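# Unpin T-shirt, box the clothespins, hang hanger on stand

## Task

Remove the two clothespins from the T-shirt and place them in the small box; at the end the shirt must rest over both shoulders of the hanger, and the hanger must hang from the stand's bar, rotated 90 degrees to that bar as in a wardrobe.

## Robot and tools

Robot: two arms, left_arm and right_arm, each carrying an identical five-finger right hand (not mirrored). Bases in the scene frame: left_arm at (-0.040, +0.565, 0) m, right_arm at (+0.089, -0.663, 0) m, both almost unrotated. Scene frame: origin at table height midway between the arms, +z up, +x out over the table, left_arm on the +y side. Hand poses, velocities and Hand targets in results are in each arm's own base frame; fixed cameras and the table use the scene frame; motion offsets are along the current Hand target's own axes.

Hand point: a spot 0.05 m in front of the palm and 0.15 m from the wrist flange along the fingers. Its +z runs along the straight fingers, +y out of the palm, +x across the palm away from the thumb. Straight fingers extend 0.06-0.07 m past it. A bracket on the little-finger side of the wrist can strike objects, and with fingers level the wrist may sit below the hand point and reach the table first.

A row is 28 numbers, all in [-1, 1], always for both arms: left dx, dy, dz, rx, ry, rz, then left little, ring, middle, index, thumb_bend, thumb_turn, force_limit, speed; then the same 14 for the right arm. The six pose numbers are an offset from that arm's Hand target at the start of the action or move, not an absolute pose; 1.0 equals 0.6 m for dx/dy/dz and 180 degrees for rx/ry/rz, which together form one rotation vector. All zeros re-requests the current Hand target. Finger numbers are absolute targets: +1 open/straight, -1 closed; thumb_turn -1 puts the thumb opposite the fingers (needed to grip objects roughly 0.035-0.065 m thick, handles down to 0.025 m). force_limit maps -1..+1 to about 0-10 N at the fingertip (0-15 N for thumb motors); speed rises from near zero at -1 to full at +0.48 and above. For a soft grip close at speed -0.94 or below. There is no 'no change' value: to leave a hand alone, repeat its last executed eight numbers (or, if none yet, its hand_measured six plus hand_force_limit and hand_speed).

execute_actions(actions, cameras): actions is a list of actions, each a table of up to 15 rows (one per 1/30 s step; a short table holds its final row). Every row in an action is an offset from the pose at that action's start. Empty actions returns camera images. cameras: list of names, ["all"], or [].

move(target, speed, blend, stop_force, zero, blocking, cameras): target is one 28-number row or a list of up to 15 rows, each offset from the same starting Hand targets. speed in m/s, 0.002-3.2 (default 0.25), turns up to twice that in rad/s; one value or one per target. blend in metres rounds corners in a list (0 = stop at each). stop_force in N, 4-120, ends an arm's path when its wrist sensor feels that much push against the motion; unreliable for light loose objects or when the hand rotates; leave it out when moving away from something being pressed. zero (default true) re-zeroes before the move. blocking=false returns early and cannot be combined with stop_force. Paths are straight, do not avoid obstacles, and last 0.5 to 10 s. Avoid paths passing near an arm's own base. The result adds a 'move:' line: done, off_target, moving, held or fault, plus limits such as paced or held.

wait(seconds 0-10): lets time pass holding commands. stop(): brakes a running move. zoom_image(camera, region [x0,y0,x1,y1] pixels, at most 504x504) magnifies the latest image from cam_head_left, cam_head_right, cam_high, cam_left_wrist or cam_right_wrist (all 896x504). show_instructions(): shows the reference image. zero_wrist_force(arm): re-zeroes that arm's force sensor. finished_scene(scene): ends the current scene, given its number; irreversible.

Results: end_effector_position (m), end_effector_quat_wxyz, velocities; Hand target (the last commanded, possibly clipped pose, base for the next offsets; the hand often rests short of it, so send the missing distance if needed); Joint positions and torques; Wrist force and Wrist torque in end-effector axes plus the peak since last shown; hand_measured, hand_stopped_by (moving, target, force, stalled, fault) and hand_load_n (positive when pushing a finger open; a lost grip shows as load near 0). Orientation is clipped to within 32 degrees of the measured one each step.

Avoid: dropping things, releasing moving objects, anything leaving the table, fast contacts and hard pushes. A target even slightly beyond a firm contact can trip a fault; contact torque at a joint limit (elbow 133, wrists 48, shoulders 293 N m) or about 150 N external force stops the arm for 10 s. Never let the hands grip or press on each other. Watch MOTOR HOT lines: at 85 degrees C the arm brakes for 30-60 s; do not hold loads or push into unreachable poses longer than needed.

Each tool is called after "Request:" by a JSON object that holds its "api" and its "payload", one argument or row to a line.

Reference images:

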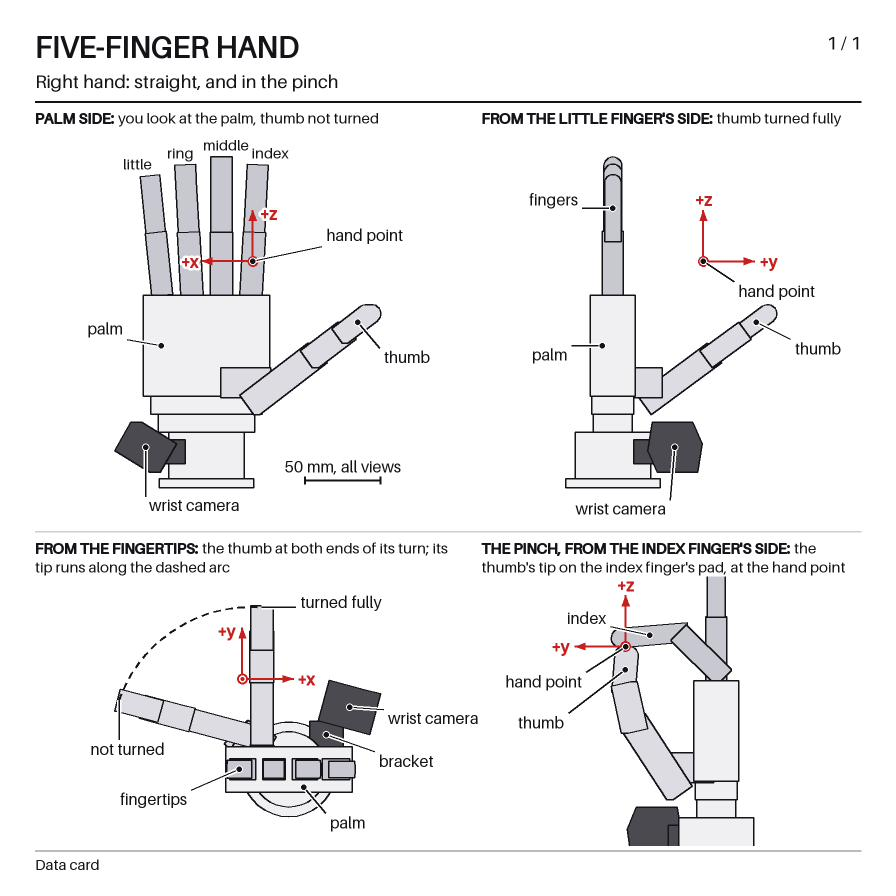

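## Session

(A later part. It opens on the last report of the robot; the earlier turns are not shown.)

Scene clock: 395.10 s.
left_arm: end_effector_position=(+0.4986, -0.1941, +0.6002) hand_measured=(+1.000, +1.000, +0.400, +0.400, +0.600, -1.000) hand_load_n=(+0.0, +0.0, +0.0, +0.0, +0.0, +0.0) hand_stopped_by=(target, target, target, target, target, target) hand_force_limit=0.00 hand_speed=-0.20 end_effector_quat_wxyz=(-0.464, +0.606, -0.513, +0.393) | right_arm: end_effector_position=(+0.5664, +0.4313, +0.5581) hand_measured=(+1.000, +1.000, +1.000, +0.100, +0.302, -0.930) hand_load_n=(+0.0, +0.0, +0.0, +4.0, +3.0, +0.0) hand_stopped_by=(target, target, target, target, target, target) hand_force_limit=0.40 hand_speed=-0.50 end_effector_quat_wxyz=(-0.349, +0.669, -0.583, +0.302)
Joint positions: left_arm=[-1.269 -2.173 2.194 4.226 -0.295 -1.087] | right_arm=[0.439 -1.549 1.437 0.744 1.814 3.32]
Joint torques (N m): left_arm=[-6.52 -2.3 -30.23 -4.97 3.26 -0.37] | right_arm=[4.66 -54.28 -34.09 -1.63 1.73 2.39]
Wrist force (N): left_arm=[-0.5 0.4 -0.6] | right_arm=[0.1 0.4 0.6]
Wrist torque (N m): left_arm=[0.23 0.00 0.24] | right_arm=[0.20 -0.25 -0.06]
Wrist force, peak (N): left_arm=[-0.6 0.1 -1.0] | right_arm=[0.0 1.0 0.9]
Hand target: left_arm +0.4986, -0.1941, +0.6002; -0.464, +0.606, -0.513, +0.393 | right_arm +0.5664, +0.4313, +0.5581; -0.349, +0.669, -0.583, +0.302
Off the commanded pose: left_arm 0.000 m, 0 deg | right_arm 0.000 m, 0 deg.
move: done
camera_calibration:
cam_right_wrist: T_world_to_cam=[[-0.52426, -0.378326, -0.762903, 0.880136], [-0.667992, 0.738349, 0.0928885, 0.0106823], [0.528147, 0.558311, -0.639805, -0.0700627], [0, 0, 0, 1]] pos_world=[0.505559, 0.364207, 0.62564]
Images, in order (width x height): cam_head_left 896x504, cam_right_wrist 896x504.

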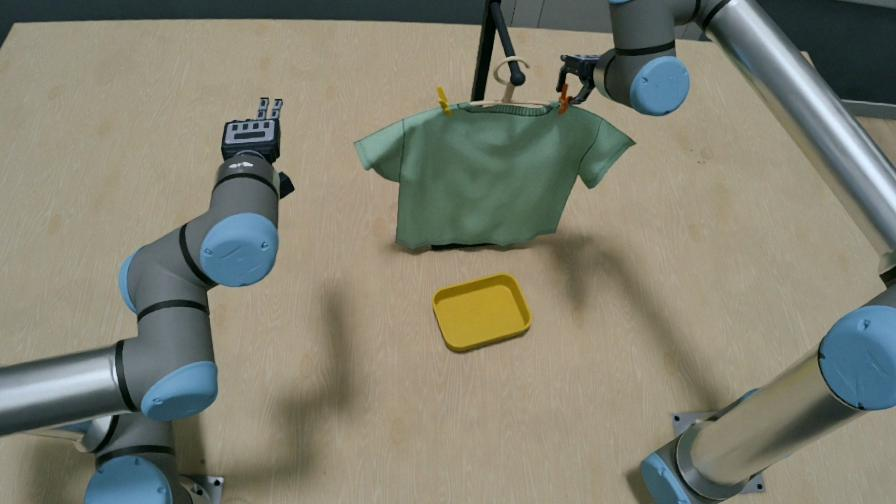

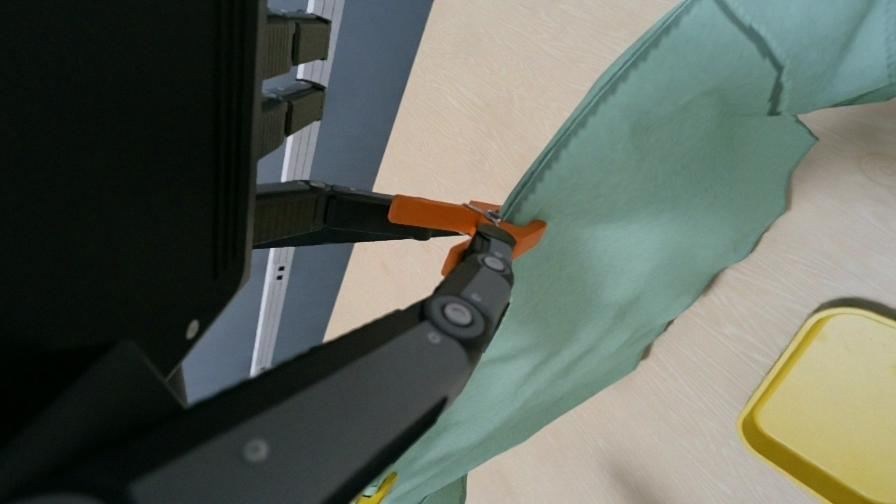

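Request:
{"api": "move", "payload": {
  "target": [
    [0,0,0,0,0,0,1,1,0.4,0.4,0.6,-1,0,-0.2,0,0,0,0,0,0,1,1,1,0.4,0.5,-0.77,0.4,-0.4],
    [0,0,0,0,0,0,1,1,0.4,0.4,0.6,-1,0,-0.2,0.0117,0,0,0,0,0,1,1,1,0.4,0.5,-0.77,0.4,-0.4]
  ],
  "speed": 0.03
}}

Request:
{"api": "wait", "payload": {
  "seconds": 6,
  "cameras": ["cam_head_left","cam_right_wrist"]
}}

Request:
{"api": "zoom_image", "payload": {
  "camera": "cam_right_wrist",
  "region": [350, 100, 600, 300]
}}

Request:
{"api": "zoom_image", "payload": {
  "camera": "cam_head_left",
  "region": [530, 40, 630, 130]
}}

Scene clock: 411.67 s.
left_arm: end_effector_position=(+0.4986, -0.1941, +0.6002) hand_measured=(+1.000, +1.000, +0.400, +0.400, +0.600, -1.000) hand_load_n=(+0.0, +0.0, +0.0, +0.0, +0.0, +0.0) hand_stopped_by=(target, target, target, target, target, target) hand_force_limit=0.00 hand_speed=-0.20 end_effector_quat_wxyz=(-0.464, +0.606, -0.513, +0.393) | right_arm: end_effector_position=(+0.5674, +0.4246, +0.5581) hand_measured=(+1.000, +1.000, +1.000, +0.400, +0.500, -0.770) hand_load_n=(+0.0, +0.0, +0.0, +0.0, +0.0, +0.0) hand_stopped_by=(target, target, target, target, target, target) hand_force_limit=0.40 hand_speed=-0.40 end_effector_quat_wxyz=(-0.349, +0.669, -0.583, +0.302)
Joint positions: left_arm=[-1.269 -2.173 2.194 4.226 -0.295 -1.087] | right_arm=[0.426 -1.556 1.444 0.742 1.804 3.312]
Joint torques (N m): left_arm=[-3.4 -0.79 -29.97 -5.18 3.3 0.02] | right_arm=[-9.06 -52.05 -35.43 -2.34 -1.71 -3.32]
Wrist force (N): left_arm=[-0.3 0.1 -0.7] | right_arm=[0.0 0.6 0.3]
Wrist torque (N m): left_arm=[0.20 -0.03 0.25] | right_arm=[0.24 -0.24 -0.06]
Wrist force, peak (N): left_arm=[-0.4 0.3 -1.1] | right_arm=[0.1 1.0 0.8]
Hand target: left_arm +0.4986, -0.1941, +0.6002; -0.464, +0.606, -0.513, +0.393 | right_arm +0.5674, +0.4244, +0.5581; -0.349, +0.669, -0.583, +0.302
Off the commanded pose: left_arm 0.000 m, 0 deg | right_arm 0.000 m, 0 deg.
move: done

Scene clock: 417.67 s.
left_arm: end_effector_position=(+0.4986, -0.1941, +0.6002) hand_measured=(+1.000, +1.000, +0.400, +0.400, +0.600, -1.000) hand_load_n=(+0.0, +0.0, +0.0, +0.0, +0.0, +0.0) hand_stopped_by=(target, target, target, target, target, target) hand_force_limit=0.00 hand_speed=-0.20 end_effector_quat_wxyz=(-0.464, +0.606, -0.513, +0.393) | right_arm: end_effector_position=(+0.5674, +0.4244, +0.5581) hand_measured=(+1.000, +1.000, +1.000, +0.400, +0.500, -0.770) hand_load_n=(+0.0, +0.0, +0.0, +0.0, +0.0, +0.0) hand_stopped_by=(target, target, target, target, target, target) hand_force_limit=0.40 hand_speed=-0.40 end_effector_quat_wxyz=(-0.349, +0.669, -0.583, +0.302)
Joint positions: left_arm=[-1.269 -2.173 2.194 4.226 -0.295 -1.087] | right_arm=[0.426 -1.556 1.444 0.742 1.804 3.311]
Joint torques (N m): left_arm=[-4.76 -0.38 -30.56 -5.11 2.89 -0.22] | right_arm=[-9.3 -51.8 -33.95 -2.51 -1.92 -3.1]
Wrist force (N): left_arm=[-0.4 0.1 -0.6] | right_arm=[0.0 0.7 0.5]
Wrist torque (N m): left_arm=[0.19 -0.01 0.24] | right_arm=[0.22 -0.25 -0.06]
Wrist force, peak (N): left_arm=[-0.6 0.4 -0.9] | right_arm=[0.1 1.0 0.6]
Hand target: left_arm +0.4986, -0.1941, +0.6002; -0.464, +0.606, -0.513, +0.393 | right_arm +0.5674, +0.4244, +0.5581; -0.349, +0.669, -0.583, +0.302
Off the commanded pose: left_arm 0.000 m, 0 deg | right_arm 0.000 m, 0 deg.
wait: 6.00 s; at rest by 0.17 s
camera_calibration:
cam_right_wrist: T_world_to_cam=[[-0.52426, -0.378326, -0.762903, 0.878049], [-0.667992, 0.738349, 0.0928885, 0.0164449], [0.528147, 0.558311, -0.639805, -0.0667385], [0, 0, 0, 1]] pos_world=[0.506559, 0.357307, 0.62564]
Images, in order (width x height): cam_head_left 896x504, cam_right_wrist 896x504.

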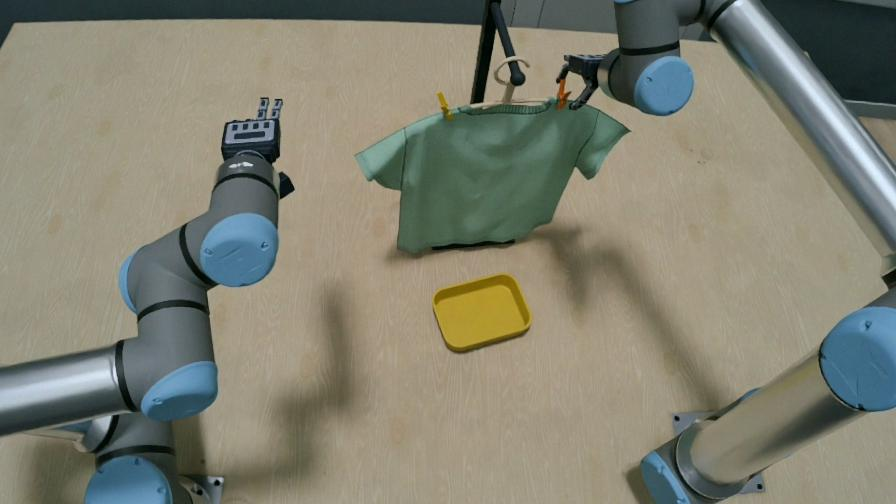

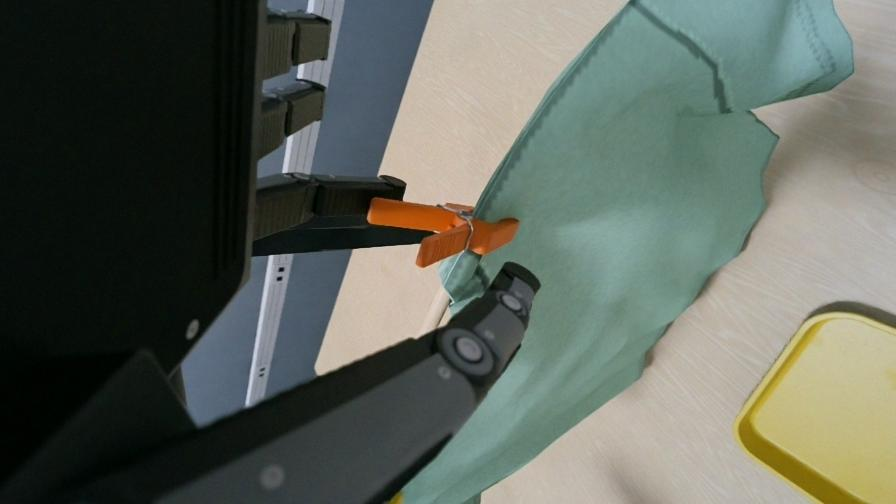

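Scaled by 2.016 from the camera's 896x504 image, which has a finer 1280x720 frame.

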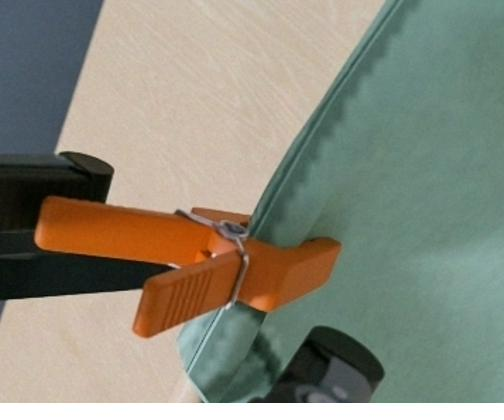

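Scaled by 5.040 from the camera's 896x504 image, which has a finer 1280x720 frame.

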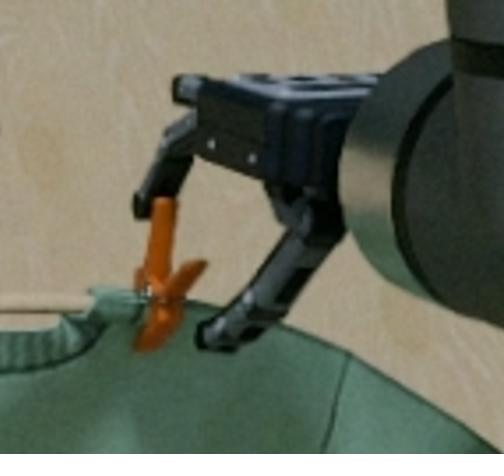

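Request:
{"api": "move", "payload": {
  "target": [0,0,0,0,0,0,1,1,0.4,0.4,0.6,-1,0,-0.2,0,0,0,0,0,0,1,1,1,0.1,0.3,-0.77,0.4,-0.5],
  "speed": 0.04,
  "cameras": ["cam_head_left","cam_right_wrist"]
}}

Request:
{"api": "zoom_image", "payload": {
  "camera": "cam_right_wrist",
  "region": [350, 100, 600, 300]
}}

Request:
{"api": "zoom_image", "payload": {
  "camera": "cam_head_left",
  "region": [530, 40, 630, 130]
}}

Scene clock: 428.47 s.
left_arm: end_effector_position=(+0.4986, -0.1941, +0.6002) hand_measured=(+1.000, +1.000, +0.400, +0.400, +0.600, -1.000) hand_load_n=(+0.0, +0.0, +0.0, +0.0, +0.0, +0.0) hand_stopped_by=(target, target, target, target, target, target) hand_force_limit=0.00 hand_speed=-0.20 end_effector_quat_wxyz=(-0.464, +0.606, -0.513, +0.393) | right_arm: end_effector_position=(+0.5674, +0.4244, +0.5581) hand_measured=(+1.000, +1.000, +1.000, +0.100, +0.304, -0.770) hand_load_n=(+0.0, +0.0, +0.0, +4.0, +4.5, -0.5) hand_stopped_by=(target, target, target, target, target, target) hand_force_limit=0.40 hand_speed=-0.50 end_effector_quat_wxyz=(-0.349, +0.669, -0.583, +0.302)
Joint positions: left_arm=[-1.269 -2.173 2.194 4.226 -0.295 -1.087] | right_arm=[0.426 -1.556 1.444 0.742 1.804 3.311]
Joint torques (N m): left_arm=[-6.81 -1.09 -30.19 -4.56 3.14 -0.3] | right_arm=[-9.48 -54.56 -33.97 -2.18 -1.91 -2.87]
Wrist force (N): left_arm=[-0.2 -0.1 -0.7] | right_arm=[0.0 1.0 0.3]
Wrist torque (N m): left_arm=[0.17 -0.04 0.24] | right_arm=[0.31 -0.23 -0.05]
Wrist force, peak (N): left_arm=[-0.3 0.2 -1.1] | right_arm=[0.0 0.9 0.8]
Hand target: left_arm +0.4986, -0.1941, +0.6002; -0.464, +0.606, -0.513, +0.393 | right_arm +0.5674, +0.4244, +0.5581; -0.349, +0.669, -0.583, +0.302
Off the commanded pose: left_arm 0.000 m, 0 deg | right_arm 0.000 m, 0 deg.
move: done
camera_calibration:
cam_right_wrist: T_world_to_cam=[[-0.52426, -0.378326, -0.762903, 0.878049], [-0.667992, 0.738349, 0.0928885, 0.0164449], [0.528147, 0.558311, -0.639805, -0.0667385], [0, 0, 0, 1]] pos_world=[0.506559, 0.357307, 0.62564]
Images, in order (width x height): cam_head_left 896x504, cam_right_wrist 896x504.

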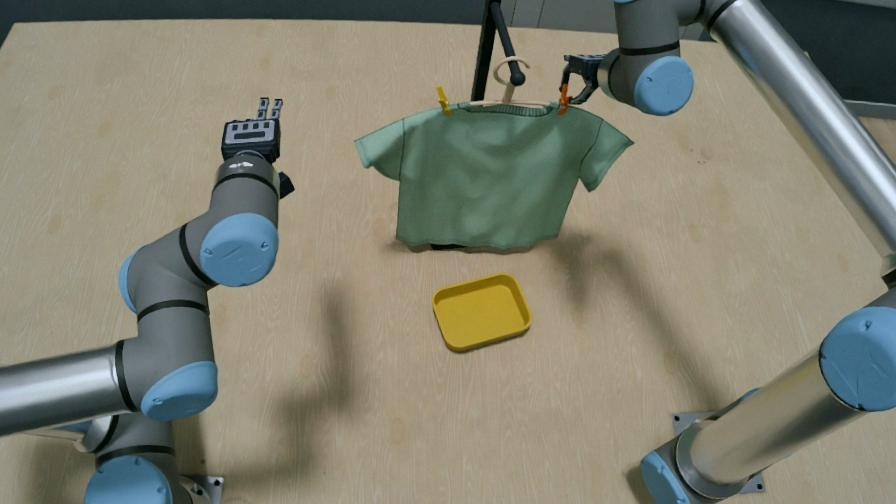

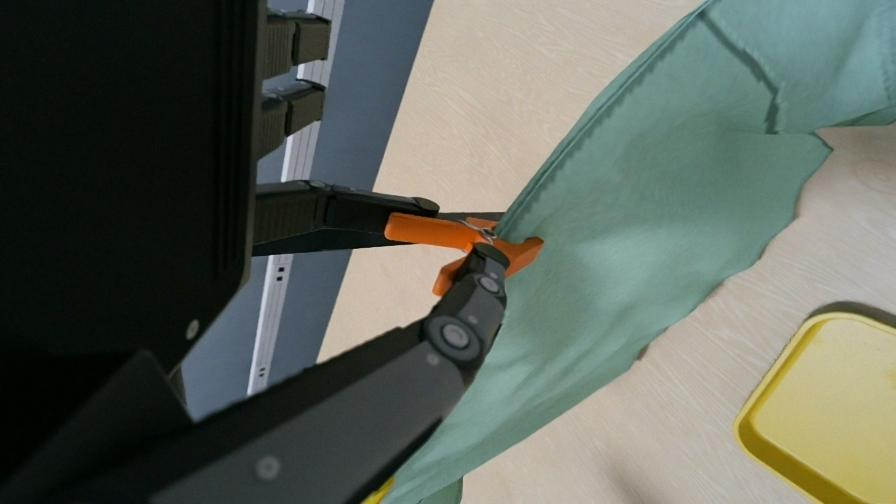

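Scaled by 2.016 from the camera's 896x504 image, which has a finer 1280x720 frame.

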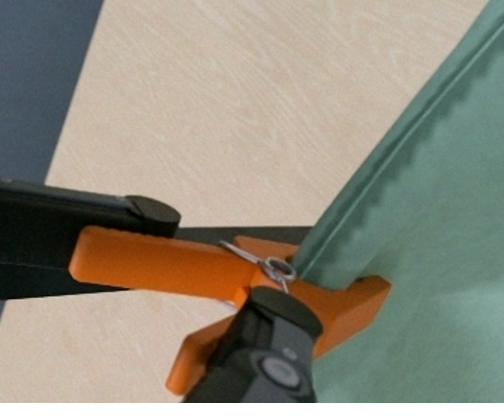

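Scaled by 5.040 from the camera's 896x504 image, which has a finer 1280x720 frame.

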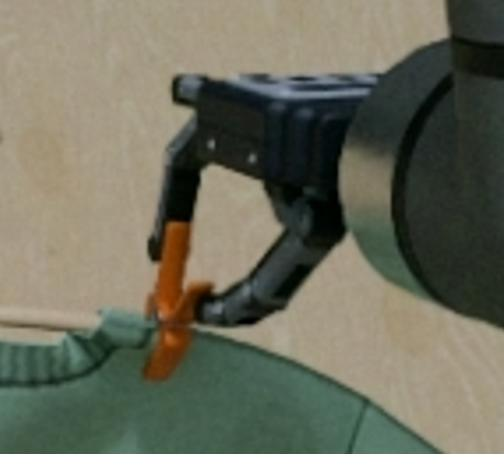

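Request:
{"api": "move", "payload": {
  "target": [0,0,0,0,0,0,1,1,0.4,0.4,0.6,-1,0,-0.2,0,0,0,0,0,0,1,1,1,-0.02,0.3,-0.77,0.6,-0.7],
  "speed": 0.04,
  "cameras": ["cam_head_left","cam_right_wrist"]
}}

Request:
{"api": "zoom_image", "payload": {
  "camera": "cam_right_wrist",
  "region": [350, 100, 600, 300]
}}

Request:
{"api": "zoom_image", "payload": {
  "camera": "cam_head_left",
  "region": [530, 40, 630, 130]
}}

Scene clock: 434.43 s.
left_arm: end_effector_position=(+0.4986, -0.1941, +0.6002) hand_measured=(+1.000, +1.000, +0.400, +0.400, +0.600, -1.000) hand_load_n=(+0.0, +0.0, +0.0, +0.0, +0.0, +0.0) hand_stopped_by=(target, target, target, target, target, target) hand_force_limit=0.00 hand_speed=-0.20 end_effector_quat_wxyz=(-0.464, +0.606, -0.513, +0.393) | right_arm: end_effector_position=(+0.5674, +0.4244, +0.5581) hand_measured=(+1.000, +1.000, +1.000, +0.078, +0.304, -0.770) hand_load_n=(+0.0, +0.0, +0.0, +9.0, +6.5, -1.5) hand_stopped_by=(target, target, target, force, target, target) hand_force_limit=0.60 hand_speed=-0.70 end_effector_quat_wxyz=(-0.349, +0.669, -0.583, +0.302)
Joint positions: left_arm=[-1.269 -2.173 2.194 4.226 -0.295 -1.087] | right_arm=[0.426 -1.556 1.444 0.742 1.804 3.311]
Joint torques (N m): left_arm=[-6.96 0.87 -30.2 -5.01 3.27 -0.44] | right_arm=[-4.82 -51.84 -34.52 0.82 -2.07 -2.69]
Wrist force (N): left_arm=[-0.3 0.2 -0.6] | right_arm=[0.0 0.9 0.3]
Wrist torque (N m): left_arm=[0.21 -0.04 0.25] | right_arm=[0.29 -0.23 -0.05]
Wrist force, peak (N): left_arm=[-0.6 0.4 -0.9] | right_arm=[0.0 1.1 0.5]
Hand target: left_arm +0.4986, -0.1941, +0.6002; -0.464, +0.606, -0.513, +0.393 | right_arm +0.5674, +0.4244, +0.5581; -0.349, +0.669, -0.583, +0.302
Off the commanded pose: left_arm 0.000 m, 0 deg | right_arm 0.000 m, 0 deg.
move: done
camera_calibration:
cam_right_wrist: T_world_to_cam=[[-0.52426, -0.378326, -0.762903, 0.878049], [-0.667992, 0.738349, 0.0928885, 0.0164449], [0.528147, 0.558311, -0.639805, -0.0667385], [0, 0, 0, 1]] pos_world=[0.506559, 0.357307, 0.62564]
Images, in order (width x height): cam_head_left 896x504, cam_right_wrist 896x504.

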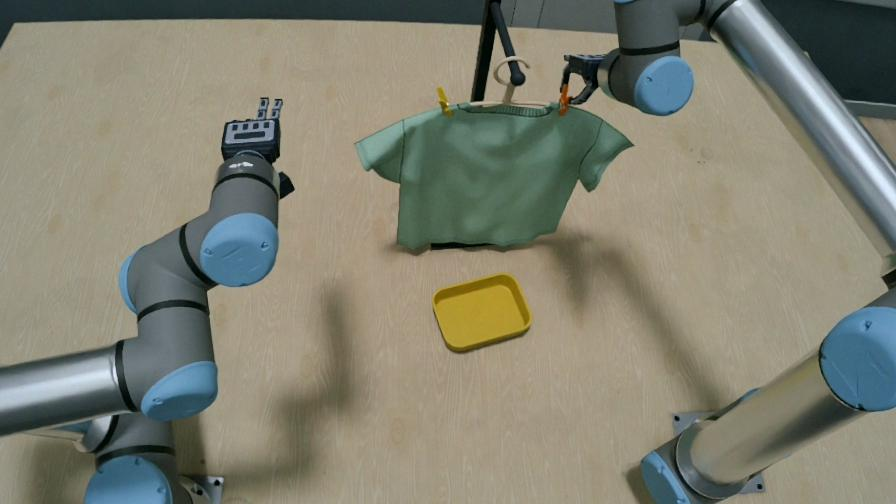

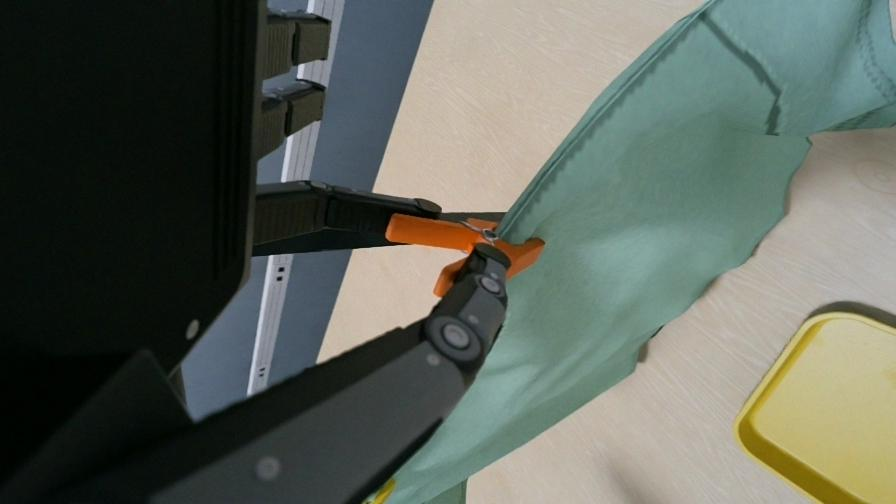

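Scaled by 2.016 from the camera's 896x504 image, which has a finer 1280x720 frame.

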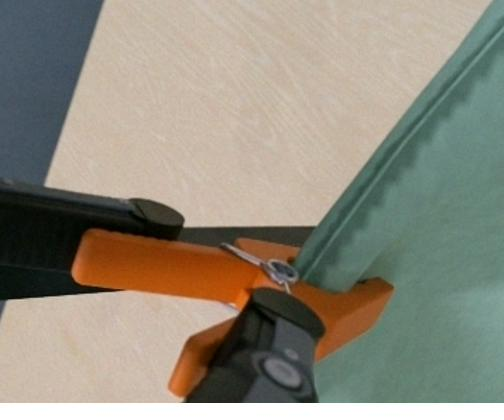

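Scaled by 5.040 from the camera's 896x504 image, which has a finer 1280x720 frame.

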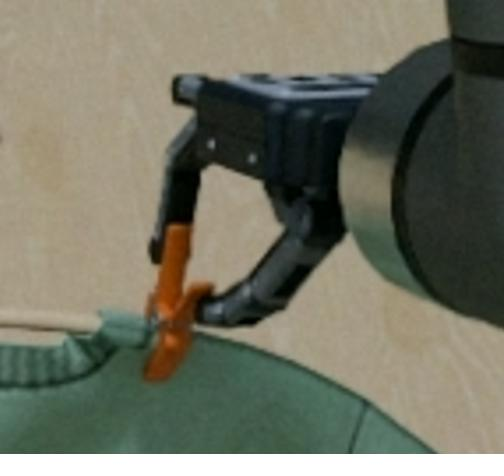

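Request:
{"api": "move", "payload": {
  "target": [0,0,0,0,0,0,1,1,0.4,0.4,0.6,-1,0,-0.2,0,0,0,0,0,0,1,1,1,-0.03,0.3,-0.77,1,-0.5],
  "speed": 0.04,
  "cameras": ["cam_head_left","cam_right_wrist"]
}}

Request:
{"api": "zoom_image", "payload": {
  "camera": "cam_right_wrist",
  "region": [350, 100, 600, 300]
}}

Request:
{"api": "zoom_image", "payload": {
  "camera": "cam_head_left",
  "region": [530, 40, 630, 130]
}}

Scene clock: 440.07 s.
left_arm: end_effector_position=(+0.4986, -0.1941, +0.6002) hand_measured=(+1.000, +1.000, +0.400, +0.400, +0.600, -1.000) hand_load_n=(+0.0, +0.0, +0.0, +0.0, +0.0, +0.0) hand_stopped_by=(target, target, target, target, target, target) hand_force_limit=0.00 hand_speed=-0.20 end_effector_quat_wxyz=(-0.464, +0.606, -0.513, +0.393) | right_arm: end_effector_position=(+0.5674, +0.4244, +0.5581) hand_measured=(+1.000, +1.000, +1.000, +0.040, +0.304, -0.770) hand_load_n=(+0.0, +0.0, -0.5, +14.5, +8.5, -2.0) hand_stopped_by=(target, target, target, force, target, target) hand_force_limit=1.00 hand_speed=-0.50 end_effector_quat_wxyz=(-0.349, +0.669, -0.583, +0.302)
Joint positions: left_arm=[-1.269 -2.173 2.194 4.226 -0.295 -1.087] | right_arm=[0.426 -1.556 1.444 0.742 1.804 3.311]
Joint torques (N m): left_arm=[-5.68 -1.17 -31.09 -4.96 2.76 -0.45] | right_arm=[-3.15 -52.36 -34.26 2.87 -1.23 -2.66]
Wrist force (N): left_arm=[-0.3 0.3 -0.8] | right_arm=[-0.1 0.7 0.5]
Wrist torque (N m): left_arm=[0.23 -0.01 0.25] | right_arm=[0.25 -0.23 -0.06]
Wrist force, peak (N): left_arm=[-0.4 0.1 -1.1] | right_arm=[0.3 1.0 1.0]
Hand target: left_arm +0.4986, -0.1941, +0.6002; -0.464, +0.606, -0.513, +0.393 | right_arm +0.5674, +0.4244, +0.5581; -0.349, +0.669, -0.583, +0.302
Off the commanded pose: left_arm 0.000 m, 0 deg | right_arm 0.000 m, 0 deg.
move: done
camera_calibration:
cam_right_wrist: T_world_to_cam=[[-0.52426, -0.378326, -0.762903, 0.878049], [-0.667992, 0.738349, 0.0928885, 0.0164449], [0.528147, 0.558311, -0.639805, -0.0667385], [0, 0, 0, 1]] pos_world=[0.506559, 0.357307, 0.62564]
Images, in order (width x height): cam_head_left 896x504, cam_right_wrist 896x504.

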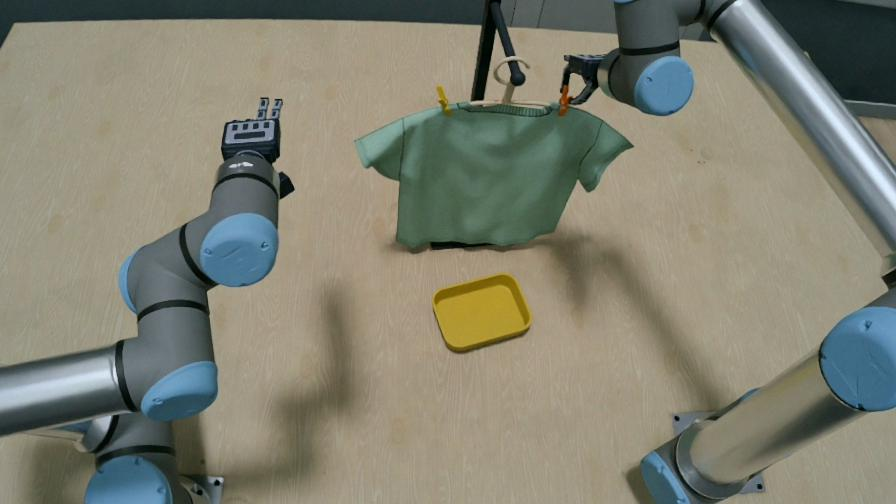

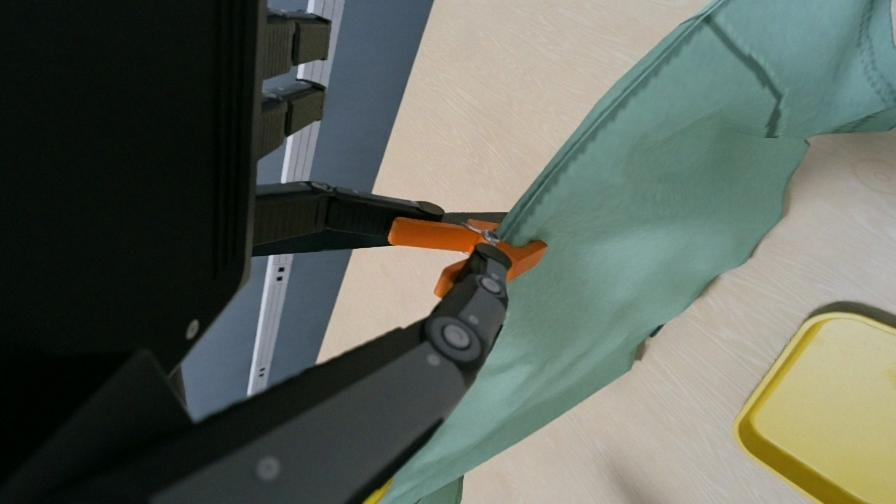

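Scaled by 2.016 from the camera's 896x504 image, which has a finer 1280x720 frame.

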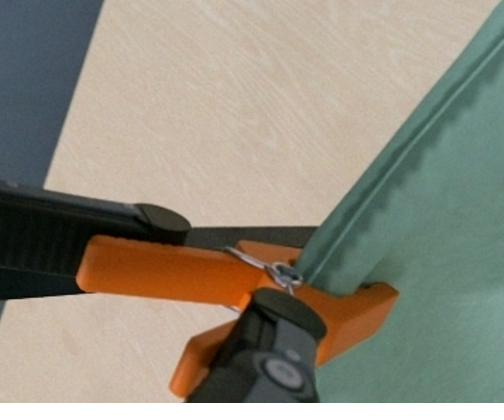

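Scaled by 5.040 from the camera's 896x504 image, which has a finer 1280x720 frame.

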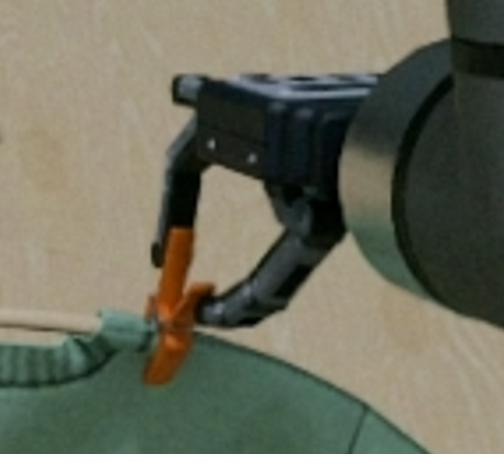

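Request:
{"api": "move", "payload": {
  "target": [0,0,0,0,0,0,1,1,0.4,0.4,0.6,-1,0,-0.2,0,0,0,0,0,0,1,1,1,-0.03,0.2,-0.77,0.6,-0.6],
  "speed": 0.04,
  "cameras": ["cam_head_left","cam_right_wrist"]
}}

Request:
{"api": "zoom_image", "payload": {
  "camera": "cam_right_wrist",
  "region": [350, 100, 600, 300]
}}

Request:
{"api": "zoom_image", "payload": {
  "camera": "cam_head_left",
  "region": [530, 40, 630, 130]
}}

Scene clock: 446.57 s.
left_arm: end_effector_position=(+0.4986, -0.1941, +0.6002) hand_measured=(+1.000, +1.000, +0.400, +0.400, +0.600, -1.000) hand_load_n=(+0.0, +0.0, +0.0, +0.0, +0.5, +0.0) hand_stopped_by=(target, target, target, target, target, target) hand_force_limit=0.00 hand_speed=-0.20 end_effector_quat_wxyz=(-0.464, +0.606, -0.513, +0.393) | right_arm: end_effector_position=(+0.5674, +0.4244, +0.5581) hand_measured=(+1.000, +1.000, +1.000, +0.040, +0.206, -0.770) hand_load_n=(+0.0, +0.0, -0.5, +16.0, +8.5, -2.5) hand_stopped_by=(target, target, target, force, target, target) hand_force_limit=0.60 hand_speed=-0.60 end_effector_quat_wxyz=(-0.349, +0.669, -0.583, +0.302)
Joint positions: left_arm=[-1.269 -2.173 2.194 4.226 -0.295 -1.087] | right_arm=[0.426 -1.556 1.444 0.742 1.804 3.311]
Joint torques (N m): left_arm=[-6.39 -0.88 -30.41 -4.99 2.76 -0.27] | right_arm=[1.28 -52.47 -33.91 3.45 -1.1 -2.46]
Wrist force (N): left_arm=[-0.4 0.1 -0.7] | right_arm=[0.2 0.6 0.6]
Wrist torque (N m): left_arm=[0.20 0.00 0.24] | right_arm=[0.21 -0.28 -0.05]
Wrist force, peak (N): left_arm=[-0.4 0.6 -1.0] | right_arm=[0.0 1.1 0.5]
Hand target: left_arm +0.4986, -0.1941, +0.6002; -0.464, +0.606, -0.513, +0.393 | right_arm +0.5674, +0.4244, +0.5581; -0.349, +0.669, -0.583, +0.302
Off the commanded pose: left_arm 0.000 m, 0 deg | right_arm 0.000 m, 0 deg.
move: done
camera_calibration:
cam_right_wrist: T_world_to_cam=[[-0.52426, -0.378326, -0.762903, 0.878049], [-0.667992, 0.738349, 0.0928885, 0.0164449], [0.528147, 0.558311, -0.639805, -0.0667385], [0, 0, 0, 1]] pos_world=[0.506559, 0.357307, 0.62564]
Images, in order (width x height): cam_head_left 896x504, cam_right_wrist 896x504.

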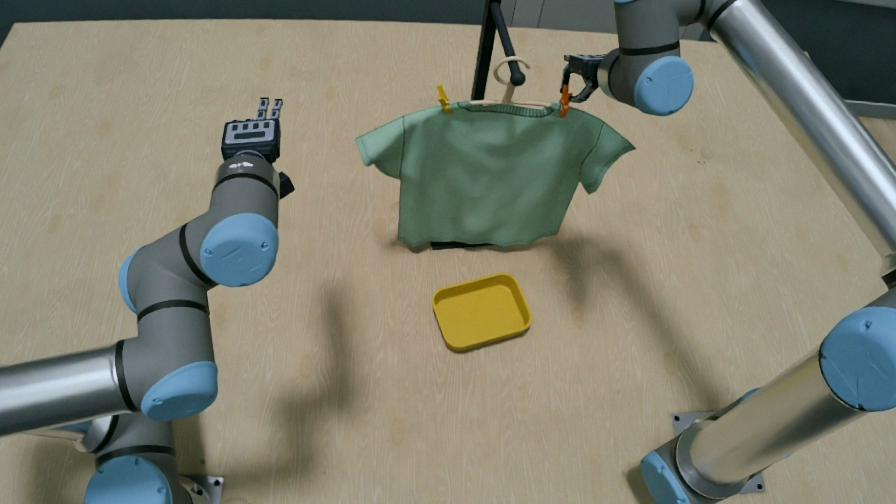

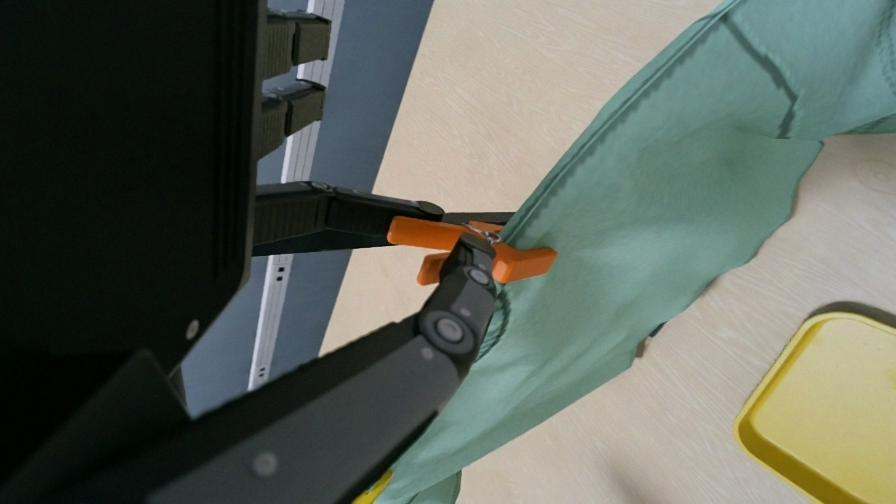

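Scaled by 2.016 from the camera's 896x504 image, which has a finer 1280x720 frame.

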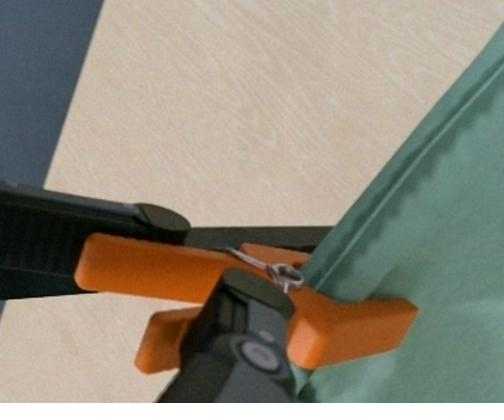

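Scaled by 5.040 from the camera's 896x504 image, which has a finer 1280x720 frame.

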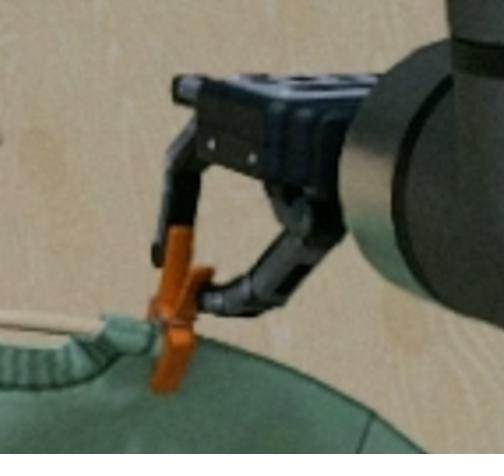

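Request:
{"api": "move", "payload": {
  "target": [0,0,0,0,0,0,1,1,0.4,0.4,0.6,-1,0,-0.2,0,-0.0273,-0.0191,0,0,0,1,1,1,-0.03,0.2,-0.77,0.6,-0.6],
  "speed": 0.03,
  "cameras": ["cam_head_left","cam_high","cam_right_wrist"]
}}

Request:
{"api": "zoom_image", "payload": {
  "camera": "cam_right_wrist",
  "region": [350, 100, 600, 300]
}}

Request:
{"api": "zoom_image", "payload": {
  "camera": "cam_head_left",
  "region": [530, 40, 630, 130]
}}

Scene clock: 454.47 s.
left_arm: end_effector_position=(+0.4986, -0.1941, +0.6002) hand_measured=(+1.000, +1.000, +0.400, +0.400, +0.600, -1.000) hand_load_n=(+0.0, +0.0, -0.5, +0.0, +0.0, +0.0) hand_stopped_by=(target, target, target, target, target, target) hand_force_limit=0.00 hand_speed=-0.20 end_effector_quat_wxyz=(-0.464, +0.606, -0.513, +0.393) | right_arm: end_effector_position=(+0.5674, +0.4243, +0.5779) hand_measured=(+1.000, +1.000, +1.000, +0.040, +0.206, -0.770) hand_load_n=(+0.0, +0.0, +0.0, +15.5, +8.5, -2.0) hand_stopped_by=(target, target, target, force, target, target) hand_force_limit=0.60 hand_speed=-0.60 end_effector_quat_wxyz=(-0.349, +0.669, -0.583, +0.302) end_effector_velocity=(+0.001, +0.000, +0.000) end_effector_angular_velocity=(-0.001, +0.003, -0.001)
Joint positions: left_arm=[-1.269 -2.173 2.194 4.226 -0.295 -1.087] | right_arm=[0.426 -1.552 1.405 0.777 1.804 3.311]
Joint velocities: left_arm=[within noise] | right_arm=[0 0.003 -0.004 0.005 0 0.001]
Joint torques (N m): left_arm=[-6.31 -2.26 -30.73 -5.02 3.22 0] | right_arm=[-10 -31.65 -55.13 4.05 -1.84 -2.67]
Wrist force (N): left_arm=[-0.4 0.4 -0.7] | right_arm=[0.4 1.0 0.8]
Wrist torque (N m): left_arm=[0.25 0.00 0.25] | right_arm=[0.21 -0.24 -0.06]
Wrist force, peak (N): left_arm=[-0.6 0.2 -1.1] | right_arm=[0.4 1.2 1.2]
Hand target: left_arm +0.4986, -0.1941, +0.6002; -0.464, +0.606, -0.513, +0.393 | right_arm +0.5674, +0.4243, +0.5781; -0.349, +0.669, -0.583, +0.302
Off the commanded pose: left_arm 0.000 m, 0 deg | right_arm 0.000 m, 0 deg.
move: done
camera_calibration:
cam_right_wrist: T_world_to_cam=[[-0.52421, -0.378383, -0.762909, 0.893116], [-0.668032, 0.73832, 0.0928301, 0.0147478], [0.528146, 0.55831, -0.639806, -0.0540133], [0, 0, 0, 1]] pos_world=[0.506559, 0.357207, 0.64544]
Images, in order (width x height): cam_head_left 896x504, cam_high 896x504, cam_right_wrist 896x504.

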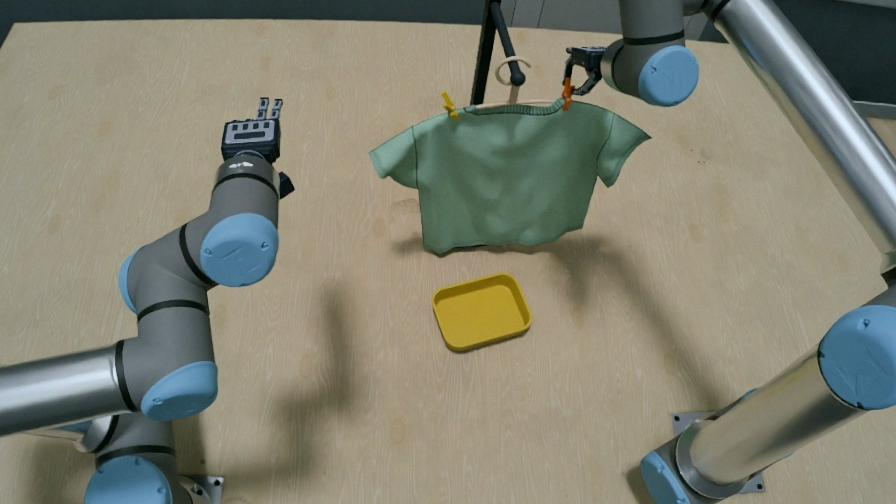

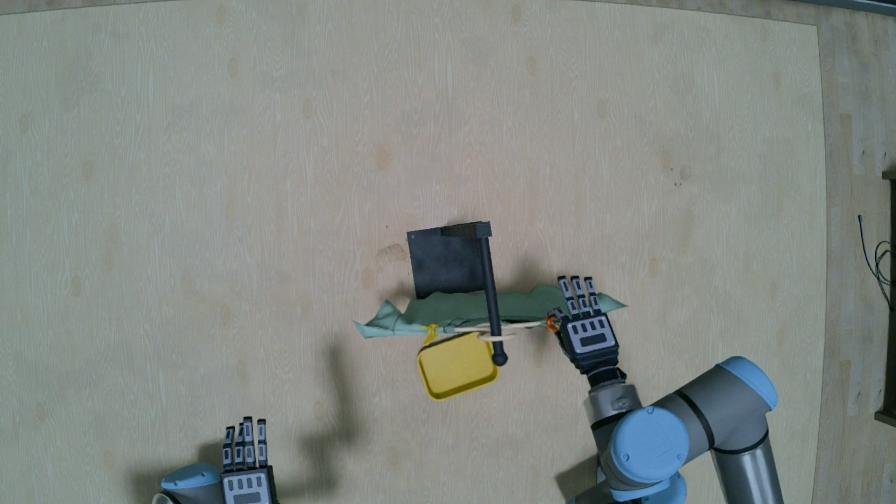

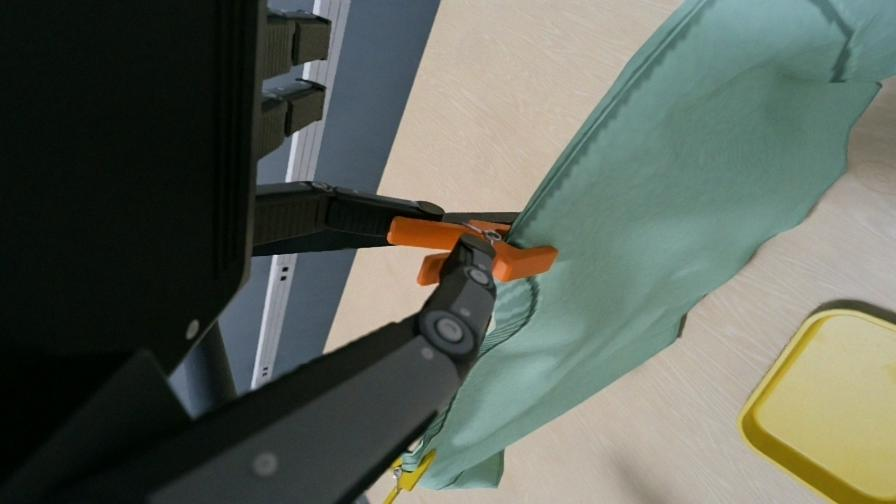

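Scaled by 2.016 from the camera's 896x504 image, which has a finer 1280x720 frame.

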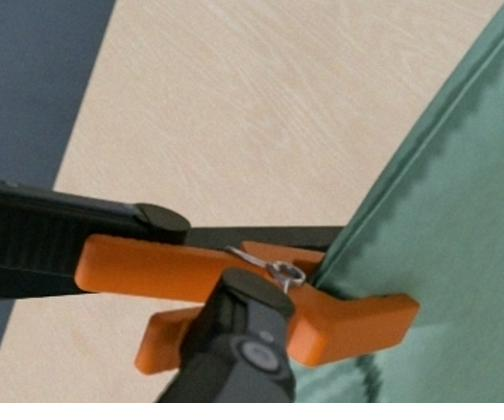

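Scaled by 5.040 from the camera's 896x504 image, which has a finer 1280x720 frame.

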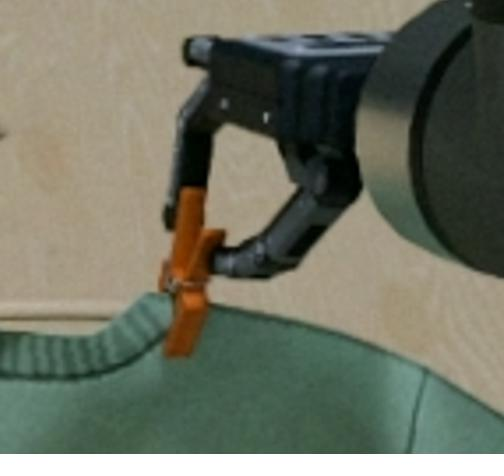

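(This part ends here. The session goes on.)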